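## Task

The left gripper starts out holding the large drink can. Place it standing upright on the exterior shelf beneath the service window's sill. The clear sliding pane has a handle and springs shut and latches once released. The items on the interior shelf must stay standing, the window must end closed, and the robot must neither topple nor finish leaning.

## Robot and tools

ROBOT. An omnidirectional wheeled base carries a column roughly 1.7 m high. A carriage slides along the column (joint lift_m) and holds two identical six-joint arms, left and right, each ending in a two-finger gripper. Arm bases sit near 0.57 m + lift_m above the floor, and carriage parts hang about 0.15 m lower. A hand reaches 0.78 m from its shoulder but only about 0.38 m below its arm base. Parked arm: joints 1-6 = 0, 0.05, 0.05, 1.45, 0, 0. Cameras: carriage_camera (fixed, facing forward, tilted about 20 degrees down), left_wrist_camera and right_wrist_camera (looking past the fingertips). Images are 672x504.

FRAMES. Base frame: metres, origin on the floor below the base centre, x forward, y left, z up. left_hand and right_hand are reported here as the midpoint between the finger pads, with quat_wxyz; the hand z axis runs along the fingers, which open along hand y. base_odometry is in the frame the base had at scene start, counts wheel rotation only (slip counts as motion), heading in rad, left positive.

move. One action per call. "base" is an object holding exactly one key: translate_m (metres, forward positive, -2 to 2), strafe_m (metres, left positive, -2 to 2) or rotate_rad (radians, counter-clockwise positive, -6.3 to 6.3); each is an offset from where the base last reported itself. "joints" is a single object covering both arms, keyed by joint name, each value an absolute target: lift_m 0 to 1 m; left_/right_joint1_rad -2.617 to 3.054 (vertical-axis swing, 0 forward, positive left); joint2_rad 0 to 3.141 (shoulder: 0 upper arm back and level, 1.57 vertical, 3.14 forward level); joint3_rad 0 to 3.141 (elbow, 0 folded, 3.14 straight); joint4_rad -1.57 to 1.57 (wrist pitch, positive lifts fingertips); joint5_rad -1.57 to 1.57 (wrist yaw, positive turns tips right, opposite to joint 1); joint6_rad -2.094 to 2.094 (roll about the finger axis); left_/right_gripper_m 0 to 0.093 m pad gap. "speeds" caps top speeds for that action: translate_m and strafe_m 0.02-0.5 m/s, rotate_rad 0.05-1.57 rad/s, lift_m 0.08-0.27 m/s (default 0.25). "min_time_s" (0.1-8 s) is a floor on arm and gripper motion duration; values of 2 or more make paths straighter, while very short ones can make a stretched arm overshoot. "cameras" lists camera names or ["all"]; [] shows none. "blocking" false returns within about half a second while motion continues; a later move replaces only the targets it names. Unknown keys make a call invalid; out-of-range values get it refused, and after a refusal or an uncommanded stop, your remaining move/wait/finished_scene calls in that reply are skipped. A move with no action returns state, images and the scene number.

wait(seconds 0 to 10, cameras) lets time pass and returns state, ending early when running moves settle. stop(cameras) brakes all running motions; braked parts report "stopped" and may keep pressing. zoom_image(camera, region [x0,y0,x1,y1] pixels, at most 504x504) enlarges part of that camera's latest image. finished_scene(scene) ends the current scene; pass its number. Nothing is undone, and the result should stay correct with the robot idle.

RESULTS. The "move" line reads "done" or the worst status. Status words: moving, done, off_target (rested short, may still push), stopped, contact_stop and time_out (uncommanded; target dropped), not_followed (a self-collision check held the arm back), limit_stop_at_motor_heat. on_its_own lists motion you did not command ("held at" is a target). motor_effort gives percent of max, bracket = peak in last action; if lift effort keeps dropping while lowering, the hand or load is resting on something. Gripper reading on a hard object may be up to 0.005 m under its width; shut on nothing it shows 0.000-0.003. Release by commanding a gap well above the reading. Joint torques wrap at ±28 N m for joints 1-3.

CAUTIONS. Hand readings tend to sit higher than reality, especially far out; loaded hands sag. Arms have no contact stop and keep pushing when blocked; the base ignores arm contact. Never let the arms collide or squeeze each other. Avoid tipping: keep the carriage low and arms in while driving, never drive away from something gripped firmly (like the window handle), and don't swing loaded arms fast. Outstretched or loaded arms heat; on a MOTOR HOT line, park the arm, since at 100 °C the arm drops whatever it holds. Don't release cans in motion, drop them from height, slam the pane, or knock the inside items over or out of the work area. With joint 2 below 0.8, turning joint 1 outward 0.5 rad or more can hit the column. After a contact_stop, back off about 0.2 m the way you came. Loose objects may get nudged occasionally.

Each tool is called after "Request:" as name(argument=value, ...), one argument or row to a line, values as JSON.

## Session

Request:
move(
  cameras=["all"],
)

Request:
zoom_image(
  camera="carriage_camera",
  region=[210, 110, 570, 330],
)

Scene clock: 0.00 s.
Joint torques (N m): no reading
base_odometry: x=+0.000 y=+0.000 heading=+0.000
base_status: not commanded
joint_positions: lift_m=+0.430 left_joint1_rad=+0.017 left_joint2_rad=+0.604 left_joint3_rad=+0.190 left_joint4_rad=-0.391 left_joint5_rad=+0.010 left_joint6_rad=+0.027 left_gripper_m=+0.06443 right_joint1_rad=+0.000 right_joint2_rad=+0.053 right_joint3_rad=+0.031 right_joint4_rad=+1.417 right_joint5_rad=+0.021 right_joint6_rad=+0.024 right_gripper_m=+0.09396
joint_status: not commanded
motor_effort: lift_m=+26 drive_wheels=-1
left_hand: x=+0.4428 y=+0.3140 z=+1.0435 quat_wxyz=(+0.374, +0.007, +0.928, +0.004) (m; base frame)
right_hand: x=+0.2659 y=-0.3156 z=+1.4286 quat_wxyz=(+0.996, +0.012, +0.088, +0.011) (m; base frame)
pictures: carriage_camera, left_wrist_camera, right_wrist_camera

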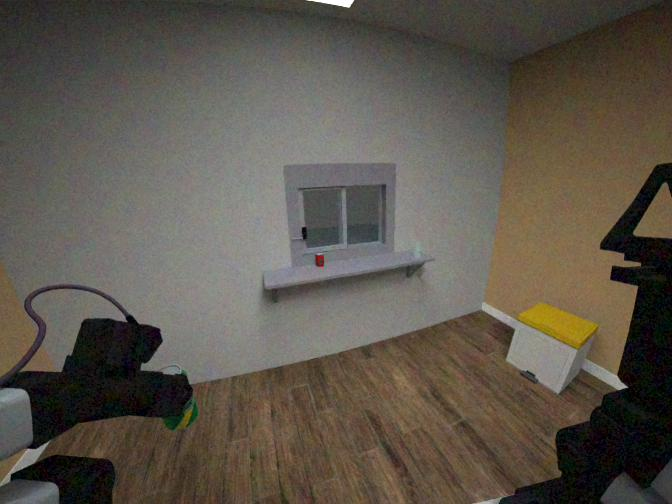

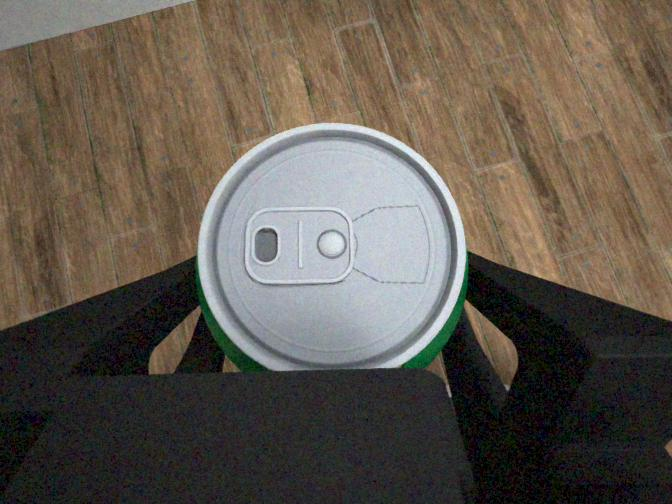

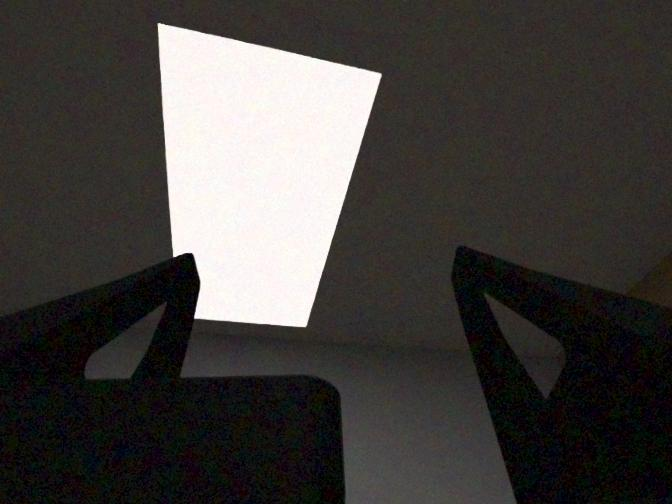

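Scaled by 1.400 from the camera's 672x504 image, which has a finer 960x720 frame.

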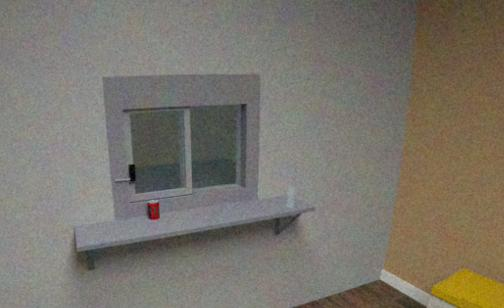

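Request:
move(
  base={"rotate_rad": 0.378},
  joints={"lift_m": 0.425},
  speeds={"rotate_rad": 0.5},
  cameras=[],
)

Request:
move(
  base={"strafe_m": -0.42},
  speeds={"strafe_m": 0.3},
  cameras=[],
)

Request:
move(
  base={"translate_m": 0.45},
  speeds={"translate_m": 0.3},
  cameras=["all"],
)

Request:
zoom_image(
  camera="carriage_camera",
  region=[240, 130, 560, 370],
)

Scene clock: 18.77 s.
Joint torques (N m): left_arm=[-0.12 -0.09 7.69 2.93 -0.09 0.08] | right_arm=[-0.18 3.32 5.15 -0.24 -0.06 0]
move: done
base_odometry: x=+0.000 y=+0.000 heading=+0.378
base_status: done
joint_positions: lift_m=+0.425 left_joint1_rad=+0.017 left_joint2_rad=+0.605 left_joint3_rad=+0.187 left_joint4_rad=-0.396 left_joint5_rad=+0.010 left_joint6_rad=+0.027 left_gripper_m=+0.06443 right_joint1_rad=+0.000 right_joint2_rad=+0.053 right_joint3_rad=+0.031 right_joint4_rad=+1.417 right_joint5_rad=+0.021 right_joint6_rad=+0.024 right_gripper_m=+0.09396
joint_status: all done
motor_effort: lift_m=+26(28) drive_wheels=+1(7)
left_hand: x=+0.4414 y=+0.3139 z=+1.0367 quat_wxyz=(+0.370, +0.007, +0.929, +0.004) (m; base frame)
right_hand: x=+0.2659 y=-0.3156 z=+1.4237 quat_wxyz=(+0.996, +0.012, +0.088, +0.011) (m; base frame)
pictures: none
No camera images: "cameras" was empty.

Scene clock: 21.67 s.
Joint torques (N m): left_arm=[-0.16 -0.13 7.72 2.9 -0.09 0.07] | right_arm=[-0.18 3.38 5.16 -0.24 -0.05 0]
move: done
base_odometry: x=+0.155 y=-0.390 heading=+0.378
base_status: done
joint_positions: lift_m=+0.425 left_joint1_rad=+0.017 left_joint2_rad=+0.605 left_joint3_rad=+0.187 left_joint4_rad=-0.396 left_joint5_rad=+0.010 left_joint6_rad=+0.027 left_gripper_m=+0.06443 right_joint1_rad=+0.000 right_joint2_rad=+0.053 right_joint3_rad=+0.031 right_joint4_rad=+1.417 right_joint5_rad=+0.021 right_joint6_rad=+0.024 right_gripper_m=+0.09396
joint_status: not commanded
motor_effort: lift_m=+27(29) drive_wheels=-4(12)
left_hand: x=+0.4414 y=+0.3139 z=+1.0367 quat_wxyz=(+0.370, +0.007, +0.929, +0.004) (m; base frame)
right_hand: x=+0.2659 y=-0.3156 z=+1.4237 quat_wxyz=(+0.996, +0.012, +0.088, +0.011) (m; base frame)
pictures: none
No camera images: "cameras" was empty.

Scene clock: 24.73 s.
Joint torques (N m): left_arm=[-0.03 -0.2 7.72 2.92 -0.09 0.11] | right_arm=[-0.18 3.3 5.12 -0.23 -0.06 0]
move: done
base_odometry: x=+0.574 y=-0.224 heading=+0.378
base_status: done
joint_positions: lift_m=+0.425 left_joint1_rad=+0.017 left_joint2_rad=+0.605 left_joint3_rad=+0.187 left_joint4_rad=-0.397 left_joint5_rad=+0.010 left_joint6_rad=+0.027 left_gripper_m=+0.06443 right_joint1_rad=+0.000 right_joint2_rad=+0.053 right_joint3_rad=+0.031 right_joint4_rad=+1.415 right_joint5_rad=+0.021 right_joint6_rad=+0.024 right_gripper_m=+0.09396
joint_status: not commanded
motor_effort: lift_m=+25(29) drive_wheels=-3(11)
left_hand: x=+0.4412 y=+0.3139 z=+1.0366 quat_wxyz=(+0.370, +0.007, +0.929, +0.004) (m; base frame)
right_hand: x=+0.2664 y=-0.3156 z=+1.4237 quat_wxyz=(+0.996, +0.012, +0.089, +0.011) (m; base frame)
pictures: carriage_camera, left_wrist_camera, right_wrist_camera

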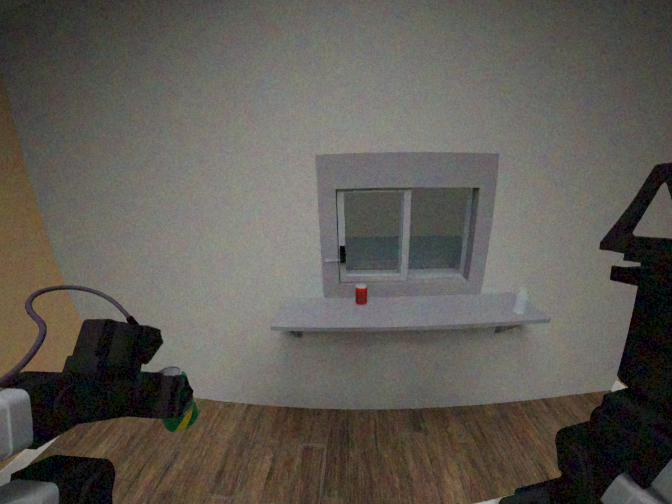

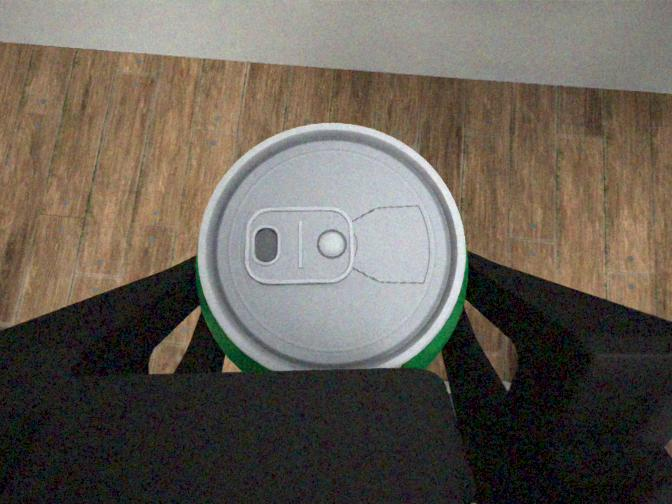

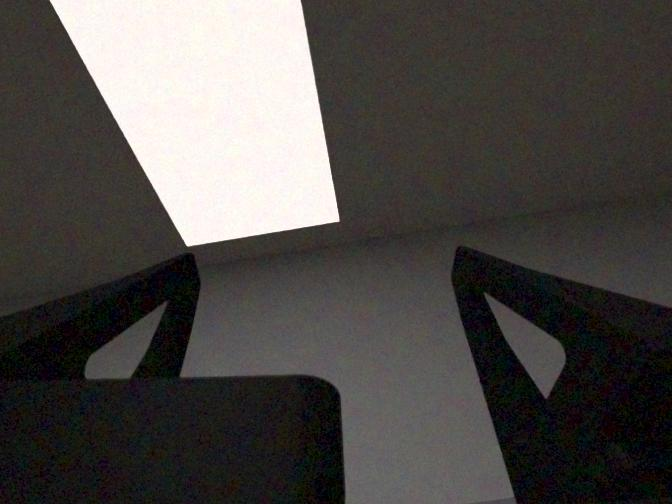

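Scaled by 1.575 from the camera's 672x504 image, which has a finer 960x720 frame.

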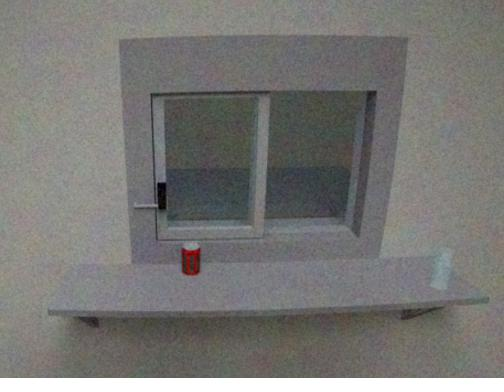

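Request:
move(
  base={"rotate_rad": 0.03},
  joints={"right_joint1_rad": 0.7, "right_joint2_rad": 2.27, "right_joint3_rad": 0.88, "right_joint4_rad": 1.393, "right_joint5_rad": 0, "right_joint6_rad": 1.57, "right_gripper_m": 0.0},
  min_time_s=2,
  cameras=[],
)

Request:
move(
  base={"strafe_m": -0.06},
  cameras=[],
)

Request:
move(
  base={"translate_m": 0.4},
  speeds={"translate_m": 0.2},
  cameras=["all"],
)

Request:
zoom_image(
  camera="carriage_camera",
  region=[270, 230, 410, 350],
)

Scene clock: 41.67 s.
Joint torques (N m): left_arm=[-0.12 -0.13 7.82 2.9 -0.06 0.08] | right_arm=[0.35 -7.12 5.68 2.26 -0.08 -0.01]
move: done
base_odometry: x=+0.574 y=-0.224 heading=+0.407
base_status: done
joint_positions: lift_m=+0.425 left_joint1_rad=+0.017 left_joint2_rad=+0.605 left_joint3_rad=+0.187 left_joint4_rad=-0.397 left_joint5_rad=+0.009 left_joint6_rad=+0.027 left_gripper_m=+0.06443 right_joint1_rad=+0.694 right_joint2_rad=+2.258 right_joint3_rad=+0.858 right_joint4_rad=+1.383 right_joint5_rad=+0.005 right_joint6_rad=+1.559 right_gripper_m=+0.00072
joint_status: all done
motor_effort: lift_m=+26(30) drive_wheels=-5(7)
left_hand: x=+0.4411 y=+0.3140 z=+1.0365 quat_wxyz=(+0.369, +0.007, +0.929, +0.004) (m; base frame)
right_hand: x=+0.6327 y=+0.0303 z=+1.0797 quat_wxyz=(+0.303, +0.301, +0.647, +0.632) (m; base frame)
pictures: none
No camera images: "cameras" was empty.

Scene clock: 42.93 s.
Joint torques (N m): left_arm=[-0.12 -0.18 7.71 2.92 -0.08 0.08] | right_arm=[0.4 -7.09 5.68 2.23 -0.06 0.02]
move: done
base_odometry: x=+0.598 y=-0.279 heading=+0.407
base_status: done
joint_positions: lift_m=+0.425 left_joint1_rad=+0.017 left_joint2_rad=+0.605 left_joint3_rad=+0.187 left_joint4_rad=-0.397 left_joint5_rad=+0.010 left_joint6_rad=+0.027 left_gripper_m=+0.06443 right_joint1_rad=+0.694 right_joint2_rad=+2.258 right_joint3_rad=+0.858 right_joint4_rad=+1.383 right_joint5_rad=+0.005 right_joint6_rad=+1.561 right_gripper_m=+0.00072
joint_status: not commanded
motor_effort: lift_m=+26(28) drive_wheels=-2(6)
left_hand: x=+0.4411 y=+0.3139 z=+1.0365 quat_wxyz=(+0.369, +0.007, +0.929, +0.004) (m; base frame)
right_hand: x=+0.6327 y=+0.0303 z=+1.0797 quat_wxyz=(+0.303, +0.301, +0.646, +0.632) (m; base frame)
pictures: none
No camera images: "cameras" was empty.

Scene clock: 46.10 s.
Joint torques (N m): left_arm=[-0.13 -0.05 7.75 2.93 -0.11 0.09] | right_arm=[0.29 -7.08 5.67 2.27 -0.08 0.02]
move: done
base_odometry: x=+0.965 y=-0.121 heading=+0.407
base_status: done
joint_positions: lift_m=+0.425 left_joint1_rad=+0.017 left_joint2_rad=+0.605 left_joint3_rad=+0.187 left_joint4_rad=-0.397 left_joint5_rad=+0.010 left_joint6_rad=+0.027 left_gripper_m=+0.06443 right_joint1_rad=+0.694 right_joint2_rad=+2.258 right_joint3_rad=+0.858 right_joint4_rad=+1.383 right_joint5_rad=+0.005 right_joint6_rad=+1.561 right_gripper_m=+0.00072
joint_status: not commanded
motor_effort: lift_m=+27(28) drive_wheels=-4(8)
left_hand: x=+0.4411 y=+0.3139 z=+1.0365 quat_wxyz=(+0.369, +0.007, +0.929, +0.004) (m; base frame)
right_hand: x=+0.6324 y=+0.0307 z=+1.0797 quat_wxyz=(+0.302, +0.301, +0.646, +0.633) (m; base frame)
pictures: carriage_camera, left_wrist_camera, right_wrist_camera

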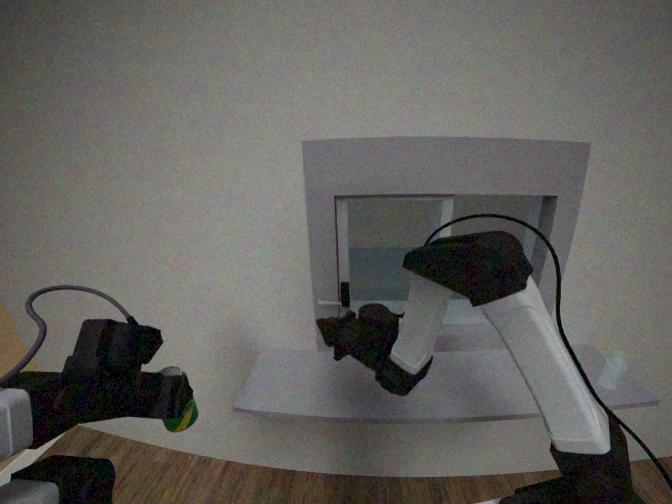

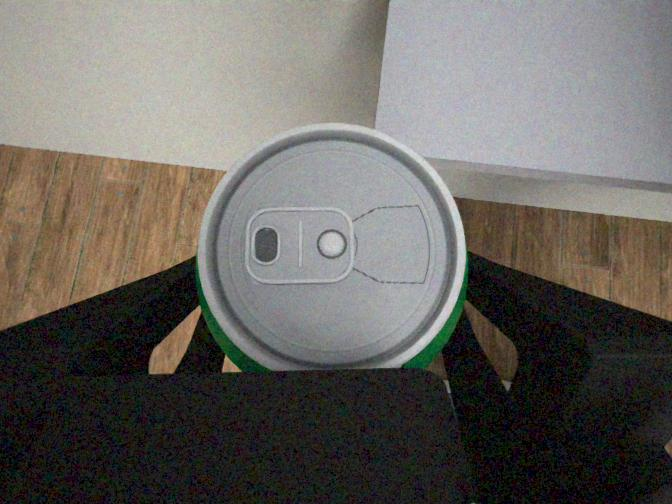

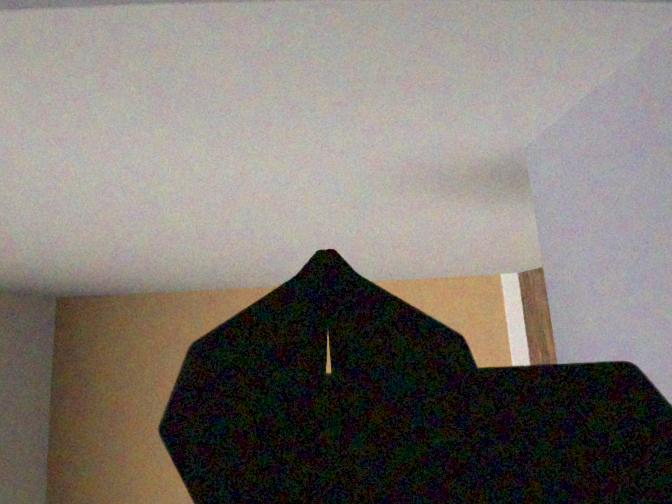

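Scaled by 3.600 from the camera's 672x504 image, which has a finer 960x720 frame.

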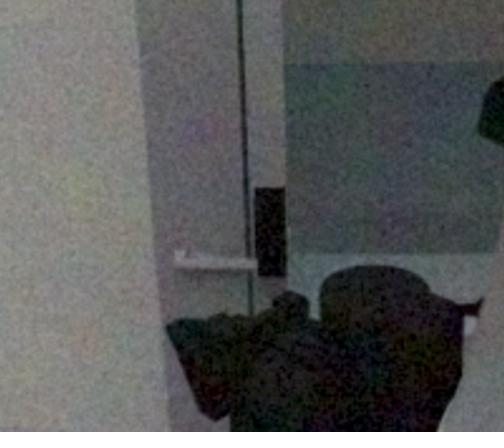

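Request:
move(
  base={"strafe_m": -0.04},
  cameras=[],
)

Request:
move(
  base={"translate_m": 0.02},
  joints={"right_joint1_rad": 0.68, "right_joint2_rad": 2.485, "right_joint3_rad": 1.414, "right_joint4_rad": 1.081},
  min_time_s=1.5,
  cameras=[],
)

Request:
move(
  joints={"right_joint1_rad": 0.6},
  min_time_s=1,
  cameras=["right_wrist_camera", "carriage_camera"],
)

Request:
zoom_image(
  camera="carriage_camera",
  region=[270, 230, 410, 350],
)

Scene clock: 54.00 s.
Joint torques (N m): left_arm=[-0.1 -0.14 7.64 2.91 -0.1 0.07] | right_arm=[0.21 -7.16 5.71 2.26 -0.08 0.02]
move: done
base_odometry: x=+0.981 y=-0.158 heading=+0.407
base_status: done
joint_positions: lift_m=+0.425 left_joint1_rad=+0.017 left_joint2_rad=+0.605 left_joint3_rad=+0.187 left_joint4_rad=-0.397 left_joint5_rad=+0.010 left_joint6_rad=+0.027 left_gripper_m=+0.06443 right_joint1_rad=+0.696 right_joint2_rad=+2.258 right_joint3_rad=+0.858 right_joint4_rad=+1.383 right_joint5_rad=+0.005 right_joint6_rad=+1.561 right_gripper_m=+0.00072
joint_status: not commanded
motor_effort: lift_m=+23(27) drive_wheels=-2(6)
left_hand: x=+0.4411 y=+0.3138 z=+1.0365 quat_wxyz=(+0.369, +0.007, +0.929, +0.003) (m; base frame)
right_hand: x=+0.6321 y=+0.0311 z=+1.0797 quat_wxyz=(+0.302, +0.301, +0.647, +0.633) (m; base frame)
pictures: none
No camera images: "cameras" was empty.

Scene clock: 55.80 s.
Joint torques (N m): left_arm=[-0.17 -0.17 7.71 2.93 -0.08 0.06] | right_arm=[-0.94 -8.95 7.47 2.09 -0.08 0.02]
move: done
base_odometry: x=+0.999 y=-0.150 heading=+0.407
base_status: done
joint_positions: lift_m=+0.425 left_joint1_rad=+0.017 left_joint2_rad=+0.605 left_joint3_rad=+0.187 left_joint4_rad=-0.397 left_joint5_rad=+0.010 left_joint6_rad=+0.027 left_gripper_m=+0.06443 right_joint1_rad=+0.689 right_joint2_rad=+2.467 right_joint3_rad=+1.386 right_joint4_rad=+1.084 right_joint5_rad=+0.005 right_joint6_rad=+1.561 right_gripper_m=+0.00072
joint_status: all done
motor_effort: lift_m=+24(28) drive_wheels=+1(9)
left_hand: x=+0.4411 y=+0.3138 z=+1.0365 quat_wxyz=(+0.369, +0.007, +0.929, +0.003) (m; base frame)
right_hand: x=+0.7164 y=+0.0958 z=+1.0893 quat_wxyz=(+0.307, +0.300, +0.639, +0.639) (m; base frame)
pictures: none
No camera images: "cameras" was empty.

Scene clock: 57.10 s.
Joint torques (N m): left_arm=[-0.1 -0.18 7.69 2.94 -0.08 0.06] | right_arm=[-0.61 -8.94 7.46 2.12 -0.08 0.02]
move: done
base_odometry: x=+0.999 y=-0.150 heading=+0.407
base_status: not commanded
joint_positions: lift_m=+0.425 left_joint1_rad=+0.017 left_joint2_rad=+0.605 left_joint3_rad=+0.187 left_joint4_rad=-0.397 left_joint5_rad=+0.010 left_joint6_rad=+0.027 left_gripper_m=+0.06443 right_joint1_rad=+0.606 right_joint2_rad=+2.467 right_joint3_rad=+1.386 right_joint4_rad=+1.083 right_joint5_rad=+0.005 right_joint6_rad=+1.561 right_gripper_m=+0.00071
joint_status: all done
motor_effort: lift_m=+24(29) drive_wheels=+1(1)
left_hand: x=+0.4411 y=+0.3138 z=+1.0365 quat_wxyz=(+0.369, +0.007, +0.929, +0.003) (m; base frame)
right_hand: x=+0.7485 y=+0.0531 z=+1.0891 quat_wxyz=(+0.333, +0.326, +0.626, +0.625) (m; base frame)
pictures: carriage_camera, right_wrist_camera

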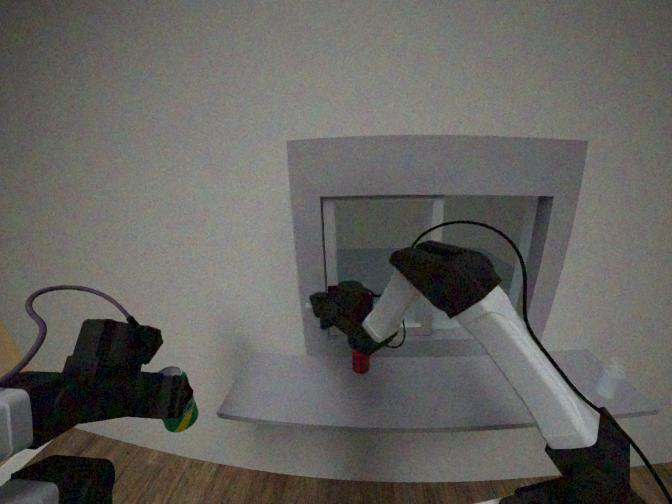

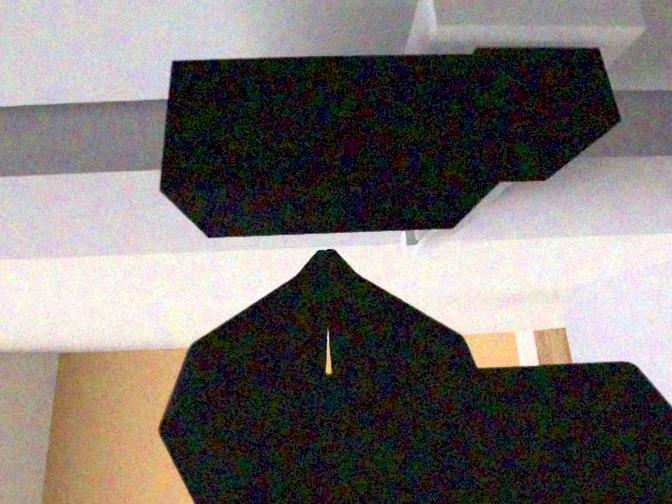

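Scaled by 3.600 from the camera's 672x504 image, which has a finer 960x720 frame.

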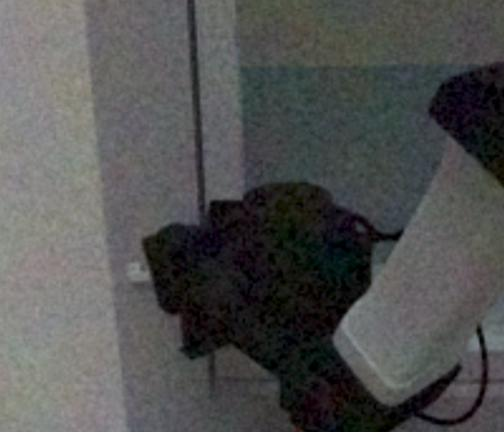

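Request:
move(
  base={"strafe_m": -0.07},
  speeds={"strafe_m": 0.06},
  cameras=["right_wrist_camera"],
)

Request:
move(
  base={"strafe_m": -0.25},
  speeds={"strafe_m": 0.1},
  cameras=["all"],
)

Scene clock: 68.80 s.
Joint torques (N m): left_arm=[-0.08 -0.13 7.75 2.93 -0.08 0.08] | right_arm=[-1.4 -8.95 7.43 2.14 0.41 0.02]
move: done
base_odometry: x=+1.027 y=-0.214 heading=+0.407
base_status: done
joint_positions: lift_m=+0.425 left_joint1_rad=+0.017 left_joint2_rad=+0.605 left_joint3_rad=+0.187 left_joint4_rad=-0.397 left_joint5_rad=+0.010 left_joint6_rad=+0.027 left_gripper_m=+0.06443 right_joint1_rad=+0.613 right_joint2_rad=+2.467 right_joint3_rad=+1.386 right_joint4_rad=+1.082 right_joint5_rad=-0.044 right_joint6_rad=+1.562 right_gripper_m=+0.00071
joint_status: not commanded
motor_effort: lift_m=+24(28) drive_wheels=-2(7)
left_hand: x=+0.4411 y=+0.3138 z=+1.0365 quat_wxyz=(+0.369, +0.007, +0.929, +0.003) (m; base frame)
right_hand: x=+0.7408 y=+0.0638 z=+1.0887 quat_wxyz=(+0.315, +0.309, +0.635, +0.634) (m; base frame)
pictures: right_wrist_camera

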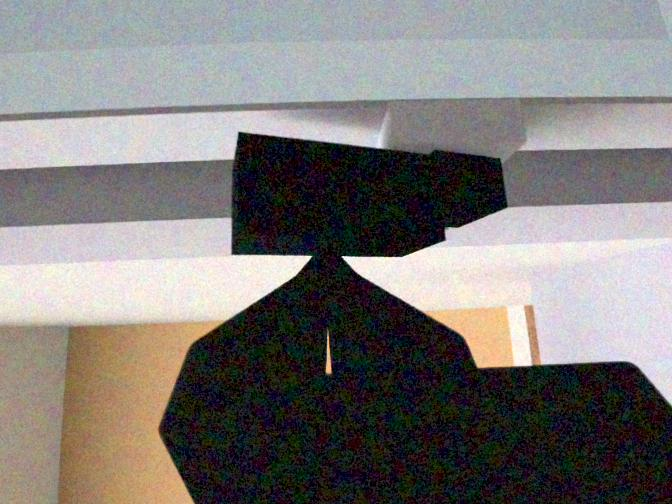

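Scene clock: 72.00 s.
Joint torques (N m): left_arm=[-0.2 -0.14 7.69 2.92 -0.08 0.08] | right_arm=[-4.72 -8.95 7.36 1.9 1.69 0.01]
move: done
base_odometry: x=+1.126 y=-0.444 heading=+0.407
base_status: done
joint_positions: lift_m=+0.425 left_joint1_rad=+0.017 left_joint2_rad=+0.605 left_joint3_rad=+0.187 left_joint4_rad=-0.397 left_joint5_rad=+0.010 left_joint6_rad=+0.027 left_gripper_m=+0.06444 right_joint1_rad=+0.653 right_joint2_rad=+2.467 right_joint3_rad=+1.386 right_joint4_rad=+1.104 right_joint5_rad=-0.166 right_joint6_rad=+1.563 right_gripper_m=+0.00071
joint_status: not commanded
motor_effort: lift_m=+27(28) drive_wheels=-2(6)
left_hand: x=+0.4411 y=+0.3139 z=+1.0365 quat_wxyz=(+0.369, +0.007, +0.929, +0.004) (m; base frame)
right_hand: x=+0.7107 y=+0.0997 z=+1.0941 quat_wxyz=(+0.267, +0.253, +0.652, +0.664) (m; base frame)
pictures: carriage_camera, left_wrist_camera, right_wrist_camera

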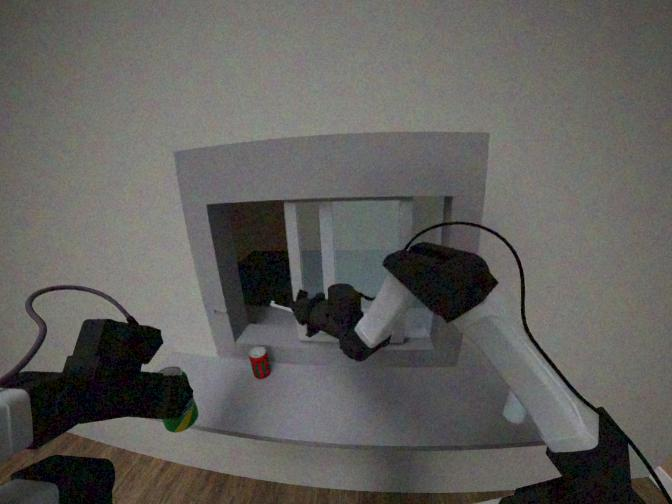

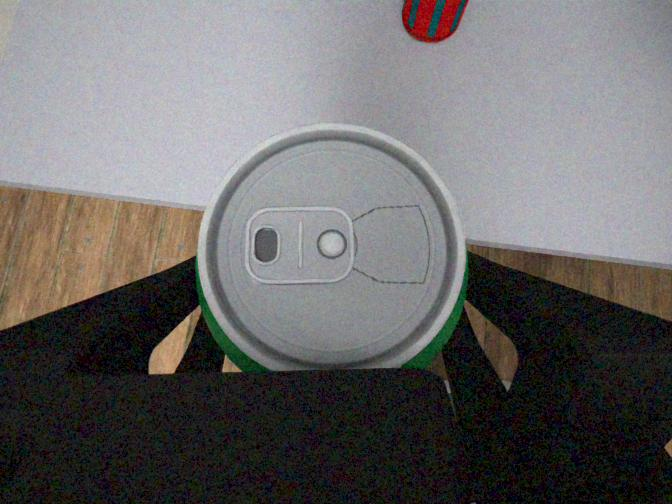

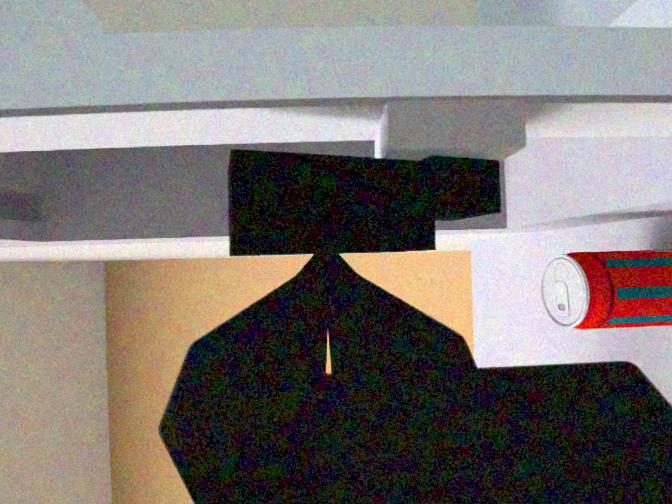

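Request:
move(
  base={"translate_m": 0.015},
  speeds={"translate_m": 0.05},
  cameras=[],
)

Request:
move(
  base={"strafe_m": -0.07},
  speeds={"strafe_m": 0.08},
  cameras=["right_wrist_camera"],
)

Request:
move(
  base={"translate_m": 0.05},
  speeds={"translate_m": 0.04},
  joints={"right_joint1_rad": 0.645, "right_joint2_rad": 2.383, "right_joint3_rad": 1.193, "right_joint4_rad": 1.22, "right_joint5_rad": 0.03},
  min_time_s=1.4,
  cameras=["right_wrist_camera"],
)

Request:
move(
  base={"translate_m": 0.05},
  speeds={"translate_m": 0.04},
  joints={"right_joint1_rad": 0.695, "right_joint2_rad": 2.305, "right_joint3_rad": 1.015, "right_joint4_rad": 1.334, "right_joint5_rad": 0.06},
  min_time_s=1.4,
  cameras=["all"],
)

Request:
zoom_image(
  camera="carriage_camera",
  region=[110, 190, 350, 410],
)

Scene clock: 84.27 s.
Joint torques (N m): left_arm=[-0.23 -0.12 7.61 2.92 -0.1 0.11] | right_arm=[-6.09 -8.92 7.46 1.9 2.06 0]
move: done
base_odometry: x=+1.140 y=-0.438 heading=+0.407
base_status: done
joint_positions: lift_m=+0.425 left_joint1_rad=+0.017 left_joint2_rad=+0.605 left_joint3_rad=+0.187 left_joint4_rad=-0.398 left_joint5_rad=+0.010 left_joint6_rad=+0.027 left_gripper_m=+0.06444 right_joint1_rad=+0.670 right_joint2_rad=+2.467 right_joint3_rad=+1.386 right_joint4_rad=+1.102 right_joint5_rad=-0.202 right_joint6_rad=+1.564 right_gripper_m=+0.00071
joint_status: not commanded
motor_effort: lift_m=+27(28) drive_wheels=+1(3)
left_hand: x=+0.4410 y=+0.3139 z=+1.0364 quat_wxyz=(+0.369, +0.007, +0.929, +0.004) (m; base frame)
right_hand: x=+0.6991 y=+0.1120 z=+1.0935 quat_wxyz=(+0.249, +0.236, +0.659, +0.670) (m; base frame)
pictures: none
No camera images: "cameras" was empty.

Scene clock: 85.87 s.
Joint torques (N m): left_arm=[-0.18 -0.01 7.66 2.95 -0.1 0.05] | right_arm=[-6.68 -8.95 7.53 1.85 2.4 0]
move: done
base_odometry: x=+1.168 y=-0.502 heading=+0.407
base_status: done
joint_positions: lift_m=+0.425 left_joint1_rad=+0.017 left_joint2_rad=+0.605 left_joint3_rad=+0.187 left_joint4_rad=-0.398 left_joint5_rad=+0.010 left_joint6_rad=+0.027 left_gripper_m=+0.06444 right_joint1_rad=+0.677 right_joint2_rad=+2.467 right_joint3_rad=+1.386 right_joint4_rad=+1.108 right_joint5_rad=-0.234 right_joint6_rad=+1.564 right_gripper_m=+0.00071
joint_status: not commanded
motor_effort: lift_m=+26(28) drive_wheels=+0(10)
left_hand: x=+0.4410 y=+0.3139 z=+1.0364 quat_wxyz=(+0.369, +0.007, +0.929, +0.004) (m; base frame)
right_hand: x=+0.6917 y=+0.1188 z=+1.0951 quat_wxyz=(+0.237, +0.222, +0.661, +0.676) (m; base frame)
pictures: right_wrist_camera

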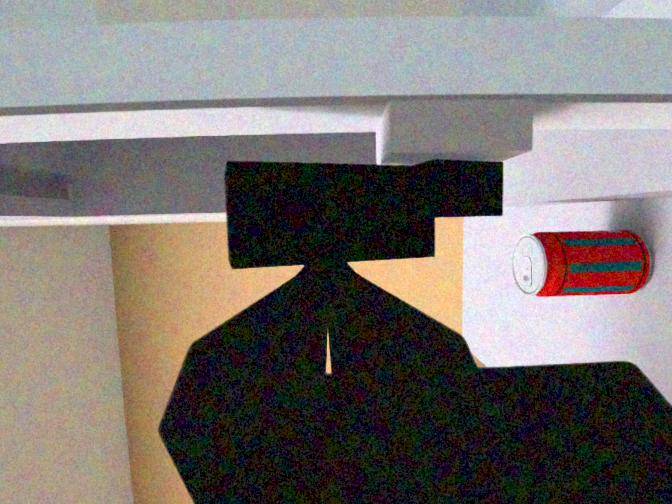

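Scene clock: 87.57 s.
Joint torques (N m): left_arm=[-0.17 -0.1 7.68 2.91 -0.08 0.08] | right_arm=[-6.95 -13.01 4.7 2.01 2.63 0]
move: off_target
base_odometry: x=+1.214 y=-0.483 heading=+0.407
base_status: done
joint_positions: lift_m=+0.425 left_joint1_rad=+0.017 left_joint2_rad=+0.605 left_joint3_rad=+0.187 left_joint4_rad=-0.398 left_joint5_rad=+0.010 left_joint6_rad=+0.027 left_gripper_m=+0.06444 right_joint1_rad=+0.725 right_joint2_rad=+2.428 right_joint3_rad=+1.193 right_joint4_rad=+1.230 right_joint5_rad=-0.233 right_joint6_rad=+1.564 right_gripper_m=+0.00071
joint_status: right_joint1_rad off_target (ended at +0.725, target +0.645); right_joint5_rad off_target (ended at -0.232, target +0.030); the others done
motor_effort: lift_m=+23(28) drive_wheels=+1(8)
left_hand: x=+0.4410 y=+0.3139 z=+1.0364 quat_wxyz=(+0.369, +0.007, +0.929, +0.004) (m; base frame)
right_hand: x=+0.6425 y=+0.1162 z=+1.0712 quat_wxyz=(+0.215, +0.212, +0.676, +0.672) (m; base frame)
pictures: right_wrist_camera

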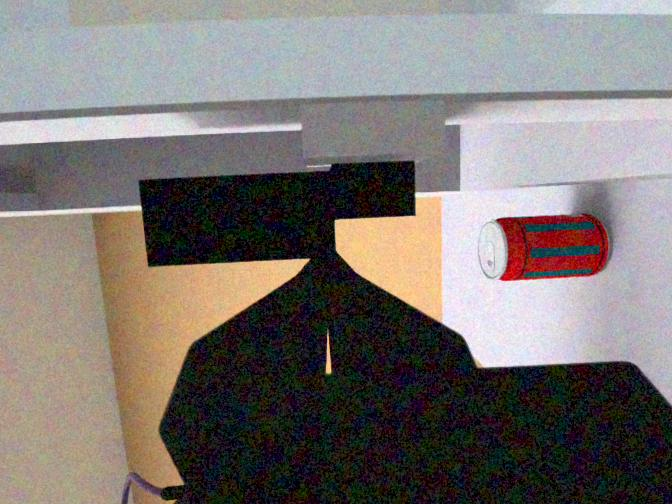

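Scene clock: 89.27 s.
Joint torques (N m): left_arm=[-0.02 -0.09 7.72 2.93 -0.08 0.06] | right_arm=[-8.38 -12.27 4.88 2.12 2.56 -0.04]
move: off_target
base_odometry: x=+1.260 y=-0.463 heading=+0.407
base_status: done
joint_positions: lift_m=+0.425 left_joint1_rad=+0.017 left_joint2_rad=+0.605 left_joint3_rad=+0.187 left_joint4_rad=-0.398 left_joint5_rad=+0.010 left_joint6_rad=+0.027 left_gripper_m=+0.06444 right_joint1_rad=+0.791 right_joint2_rad=+2.352 right_joint3_rad=+1.006 right_joint4_rad=+1.337 right_joint5_rad=-0.193 right_joint6_rad=+1.567 right_gripper_m=+0.00071
joint_status: right_joint1_rad off_target (ended at +0.791, target +0.695); right_joint5_rad off_target (ended at -0.193, target +0.060); the others done
motor_effort: lift_m=+26(28) drive_wheels=+2(10)
left_hand: x=+0.4409 y=+0.3139 z=+1.0364 quat_wxyz=(+0.369, +0.007, +0.929, +0.004) (m; base frame)
right_hand: x=+0.5927 y=+0.1123 z=+1.0711 quat_wxyz=(+0.204, +0.205, +0.680, +0.674) (m; base frame)
pictures: carriage_camera, left_wrist_camera, right_wrist_camera

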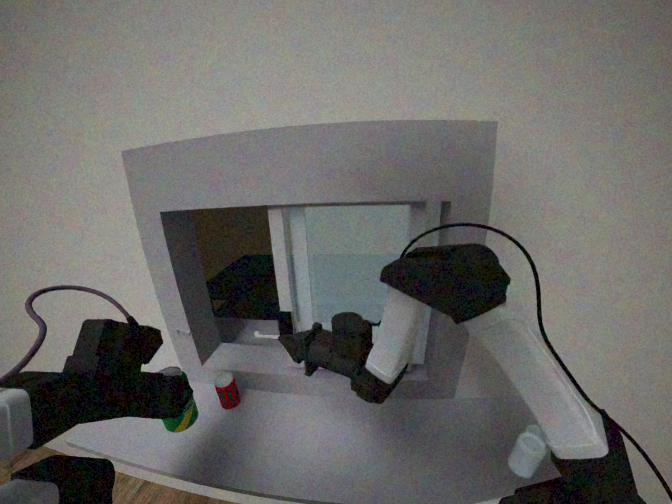

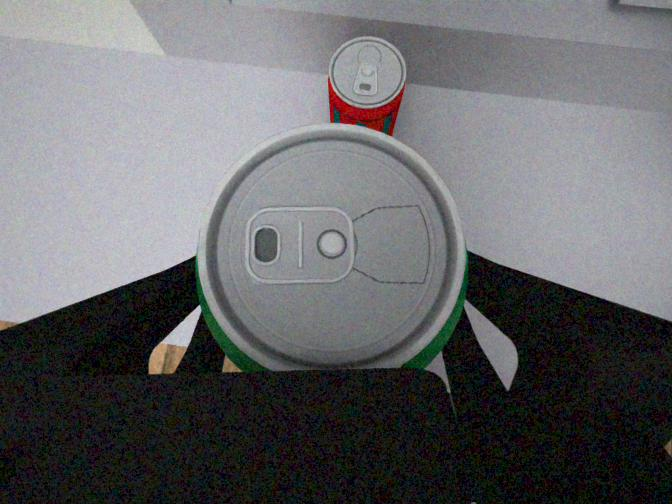

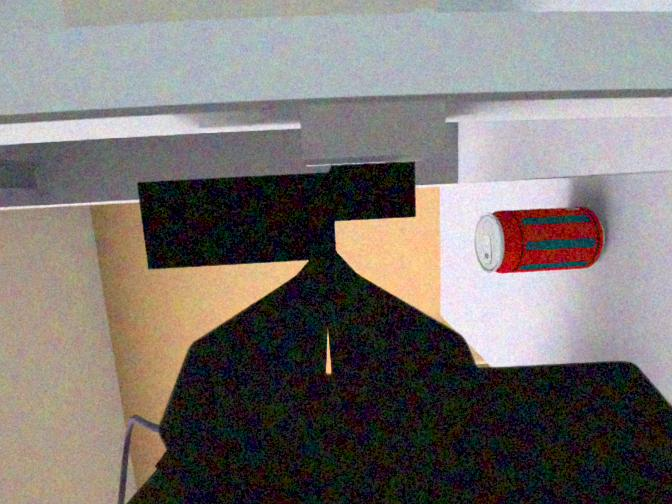

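Scaled by 2.100 from the camera's 672x504 image, which has a finer 960x720 frame.

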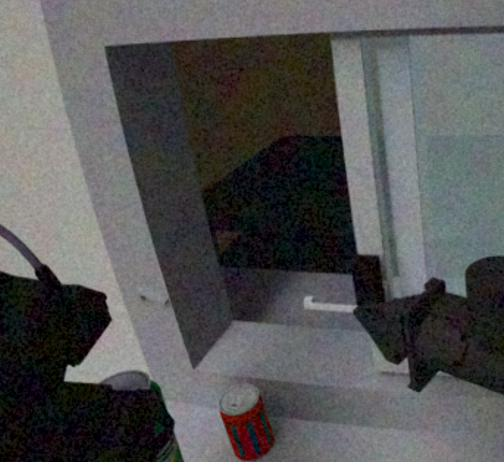

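Request:
move(
  base={"strafe_m": 0.015},
  speeds={"strafe_m": 0.05},
  joints={"left_joint1_rad": 0.045, "left_joint2_rad": 1.4916, "left_joint3_rad": 0.71, "left_joint4_rad": 0.05, "left_joint5_rad": 0, "left_joint6_rad": 0.02},
  min_time_s=2,
  cameras=["left_wrist_camera", "carriage_camera","right_wrist_camera"],
)

Scene clock: 108.57 s.
Joint torques (N m): left_arm=[0.61 -4.78 9.36 2.89 -0.21 -0.06] | right_arm=[-8.34 -12.3 4.88 2.14 2.45 -0.04]
move: off_target
base_odometry: x=+1.254 y=-0.449 heading=+0.407
base_status: done
joint_positions: lift_m=+0.425 left_joint1_rad=+0.038 left_joint2_rad=+1.493 left_joint3_rad=+0.666 left_joint4_rad=-0.029 left_joint5_rad=+0.010 left_joint6_rad=+0.027 left_gripper_m=+0.06444 right_joint1_rad=+0.791 right_joint2_rad=+2.352 right_joint3_rad=+1.006 right_joint4_rad=+1.335 right_joint5_rad=-0.183 right_joint6_rad=+1.567 right_gripper_m=+0.00071
joint_status: left_joint4_rad off_target (ended at -0.029, target +0.050); the others done
motor_effort: lift_m=+27(29) drive_wheels=+1(5)
left_hand: x=+0.5918 y=+0.3242 z=+1.0475 quat_wxyz=(+0.350, -0.003, +0.937, +0.007) (m; base frame)
right_hand: x=+0.5941 y=+0.1113 z=+1.0707 quat_wxyz=(+0.208, +0.209, +0.679, +0.672) (m; base frame)
pictures: carriage_camera, left_wrist_camera, right_wrist_camera

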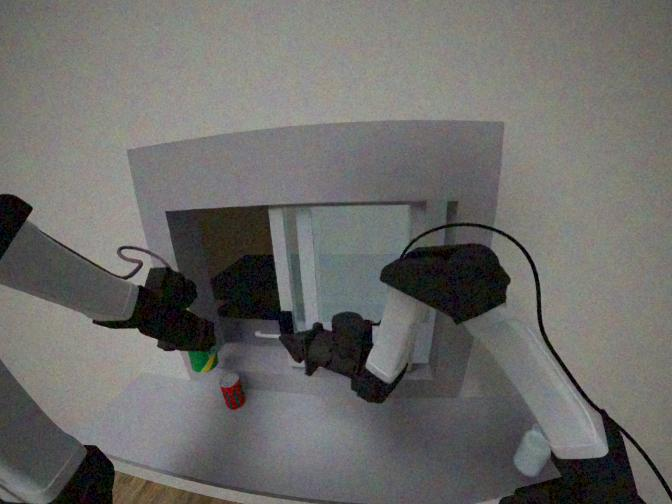

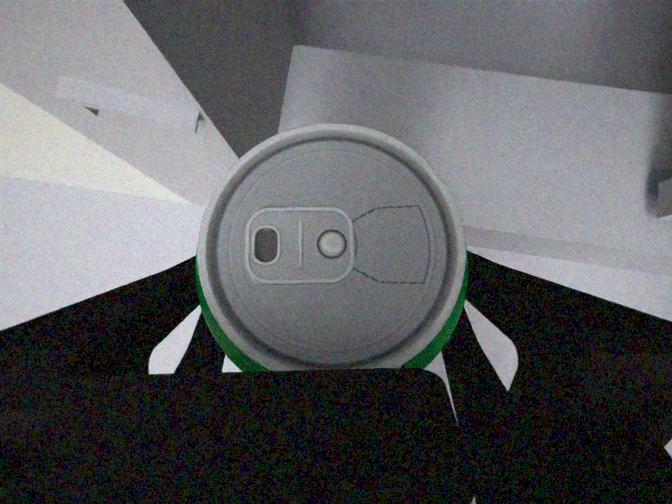

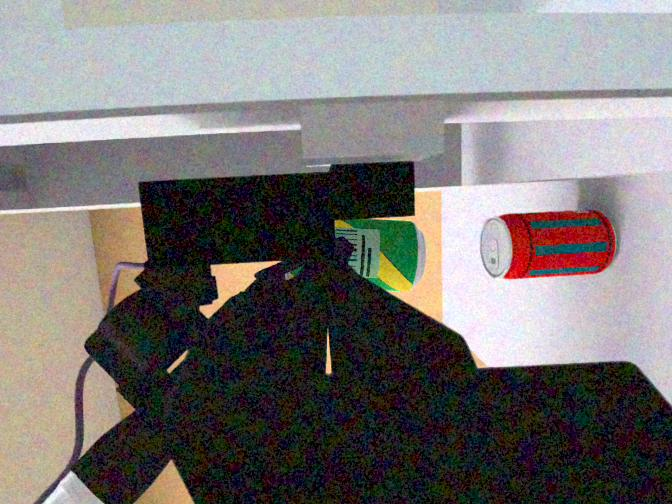

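Request:
move(
  joints={"left_joint1_rad": -0.025, "left_joint2_rad": 1.65, "left_joint3_rad": 0.96, "left_joint4_rad": -0.05, "left_joint6_rad": 0.02},
  min_time_s=1.5,
  cameras=[],
)

Request:
move(
  joints={"left_joint1_rad": -0.025, "left_joint2_rad": 1.9016, "left_joint3_rad": 1.325, "left_joint4_rad": -0.125},
  min_time_s=1.5,
  cameras=["left_wrist_camera", "carriage_camera","right_wrist_camera"],
)

Scene clock: 124.50 s.
Joint torques (N m): left_arm=[-0.96 -6.26 9.73 2.73 -0.16 -0.02] | right_arm=[-8.32 -12.3 4.89 2.14 2.45 -0.04]
move: off_target
base_odometry: x=+1.254 y=-0.449 heading=+0.407
base_status: not commanded
joint_positions: lift_m=+0.425 left_joint1_rad=-0.018 left_joint2_rad=+1.651 left_joint3_rad=+0.915 left_joint4_rad=-0.112 left_joint5_rad=+0.010 left_joint6_rad=+0.027 left_gripper_m=+0.06444 right_joint1_rad=+0.791 right_joint2_rad=+2.352 right_joint3_rad=+1.006 right_joint4_rad=+1.335 right_joint5_rad=-0.183 right_joint6_rad=+1.567 right_gripper_m=+0.00071
joint_status: left_joint4_rad off_target (ended at -0.112, target -0.050); the others done
motor_effort: lift_m=+26(29) drive_wheels=+1(1)
left_hand: x=+0.6466 y=+0.3026 z=+1.0682 quat_wxyz=(+0.353, +0.023, +0.935, -0.003) (m; base frame)
right_hand: x=+0.5941 y=+0.1113 z=+1.0707 quat_wxyz=(+0.208, +0.209, +0.679, +0.672) (m; base frame)
pictures: none
No camera images: "cameras" was empty.

Scene clock: 126.30 s.
Joint torques (N m): left_arm=[-0.77 -8.4 10.29 2.83 -0.21 0.01] | right_arm=[-8.29 -12.31 4.88 2.14 2.45 -0.04]
move: off_target
base_odometry: x=+1.254 y=-0.449 heading=+0.407
base_status: not commanded
joint_positions: lift_m=+0.425 left_joint1_rad=-0.018 left_joint2_rad=+1.903 left_joint3_rad=+1.278 left_joint4_rad=-0.189 left_joint5_rad=+0.010 left_joint6_rad=+0.027 left_gripper_m=+0.06444 right_joint1_rad=+0.791 right_joint2_rad=+2.352 right_joint3_rad=+1.006 right_joint4_rad=+1.335 right_joint5_rad=-0.183 right_joint6_rad=+1.567 right_gripper_m=+0.00071
joint_status: left_joint4_rad off_target (ended at -0.189, target -0.125); the others done
motor_effort: lift_m=+27(28) drive_wheels=+1(1)
left_hand: x=+0.7297 y=+0.3011 z=+1.0853 quat_wxyz=(+0.369, +0.023, +0.929, -0.003) (m; base frame)
right_hand: x=+0.5941 y=+0.1113 z=+1.0707 quat_wxyz=(+0.208, +0.209, +0.679, +0.672) (m; base frame)
pictures: carriage_camera, left_wrist_camera, right_wrist_camera

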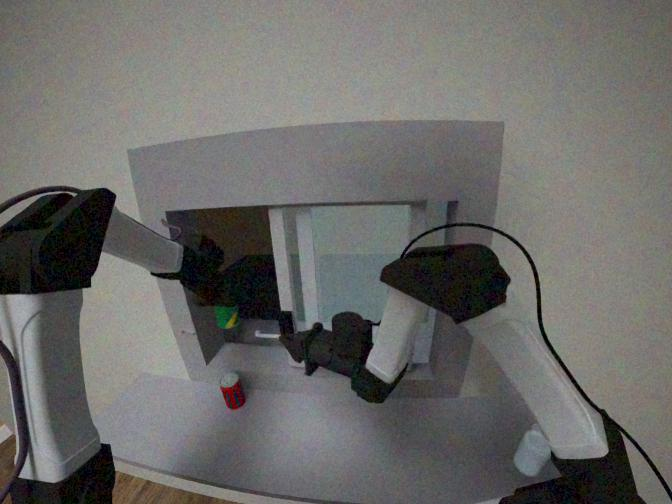

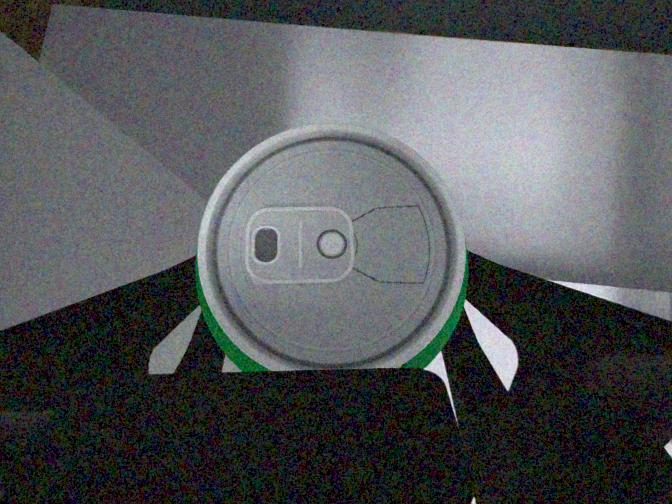

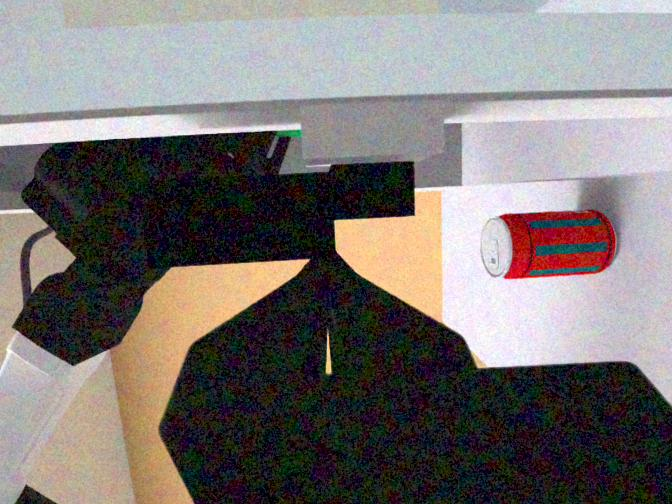

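Request:
move(
  joints={"left_joint1_rad": -0.065, "left_joint2_rad": 2.18, "left_joint3_rad": 1.745, "left_joint4_rad": -0.265},
  min_time_s=1.3,
  cameras=[],
)

Request:
move(
  joints={"left_joint1_rad": -0.065, "left_joint2_rad": 2.4666, "left_joint3_rad": 2.165, "left_joint4_rad": -0.41},
  min_time_s=1.5,
  cameras=["left_wrist_camera", "carriage_camera"],
)

Scene clock: 136.53 s.
Joint torques (N m): left_arm=[-0.75 -10.55 10.51 2.81 -0.17 0] | right_arm=[-8.29 -12.3 4.89 2.14 2.45 -0.04]
move: off_target
base_odometry: x=+1.254 y=-0.449 heading=+0.407
base_status: not commanded
joint_positions: lift_m=+0.425 left_joint1_rad=-0.058 left_joint2_rad=+2.183 left_joint3_rad=+1.696 left_joint4_rad=-0.329 left_joint5_rad=+0.010 left_joint6_rad=+0.027 left_gripper_m=+0.06444 right_joint1_rad=+0.791 right_joint2_rad=+2.352 right_joint3_rad=+1.006 right_joint4_rad=+1.335 right_joint5_rad=-0.183 right_joint6_rad=+1.567 right_gripper_m=+0.00071
joint_status: left_joint4_rad off_target (ended at -0.329, target -0.265); the others done
motor_effort: lift_m=+25(28) drive_wheels=+1(1)
left_hand: x=+0.8050 y=+0.2761 z=+1.0852 quat_wxyz=(+0.369, +0.042, +0.929, -0.010) (m; base frame)
right_hand: x=+0.5941 y=+0.1113 z=+1.0707 quat_wxyz=(+0.208, +0.209, +0.679, +0.672) (m; base frame)
pictures: none
No camera images: "cameras" was empty.

Scene clock: 138.33 s.
Joint torques (N m): left_arm=[-0.84 -12.18 10.71 2.79 -0.18 0] | right_arm=[-8.32 -12.29 4.89 2.15 2.46 -0.04]
move: off_target
base_odometry: x=+1.254 y=-0.449 heading=+0.407
base_status: not commanded
joint_positions: lift_m=+0.425 left_joint1_rad=-0.058 left_joint2_rad=+2.469 left_joint3_rad=+2.116 left_joint4_rad=-0.473 left_joint5_rad=+0.010 left_joint6_rad=+0.027 left_gripper_m=+0.06444 right_joint1_rad=+0.791 right_joint2_rad=+2.352 right_joint3_rad=+1.006 right_joint4_rad=+1.335 right_joint5_rad=-0.183 right_joint6_rad=+1.567 right_gripper_m=+0.00071
joint_status: left_joint4_rad off_target (ended at -0.473, target -0.410); the others done
motor_effort: lift_m=+25(28) drive_wheels=+1(1)
left_hand: x=+0.8638 y=+0.2727 z=+1.0648 quat_wxyz=(+0.364, +0.042, +0.931, -0.010) (m; base frame)
right_hand: x=+0.5941 y=+0.1113 z=+1.0707 quat_wxyz=(+0.207, +0.209, +0.679, +0.672) (m; base frame)
pictures: carriage_camera, left_wrist_camera

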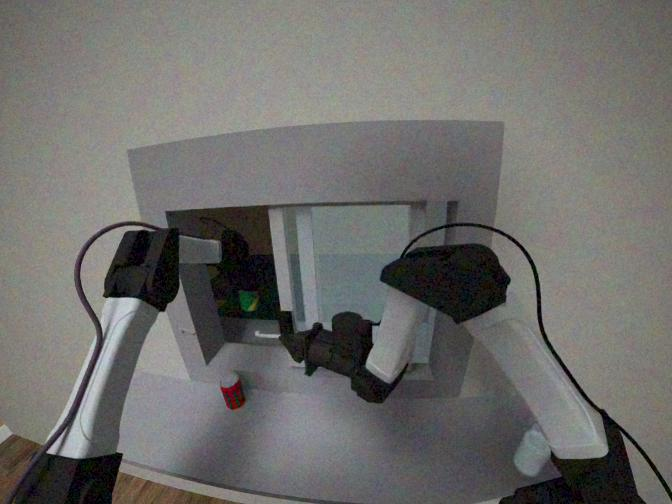

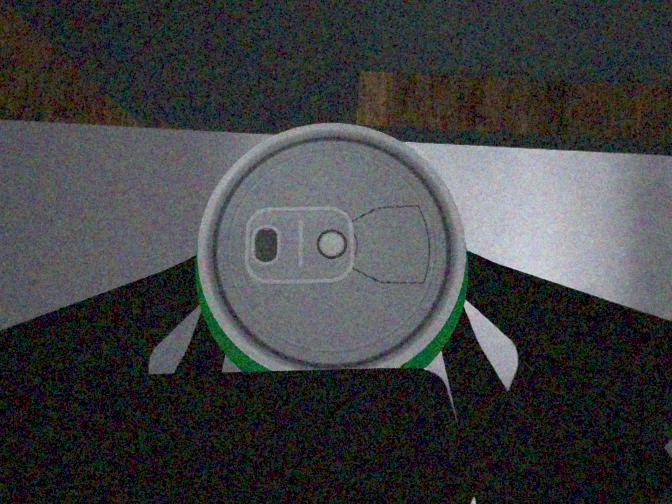

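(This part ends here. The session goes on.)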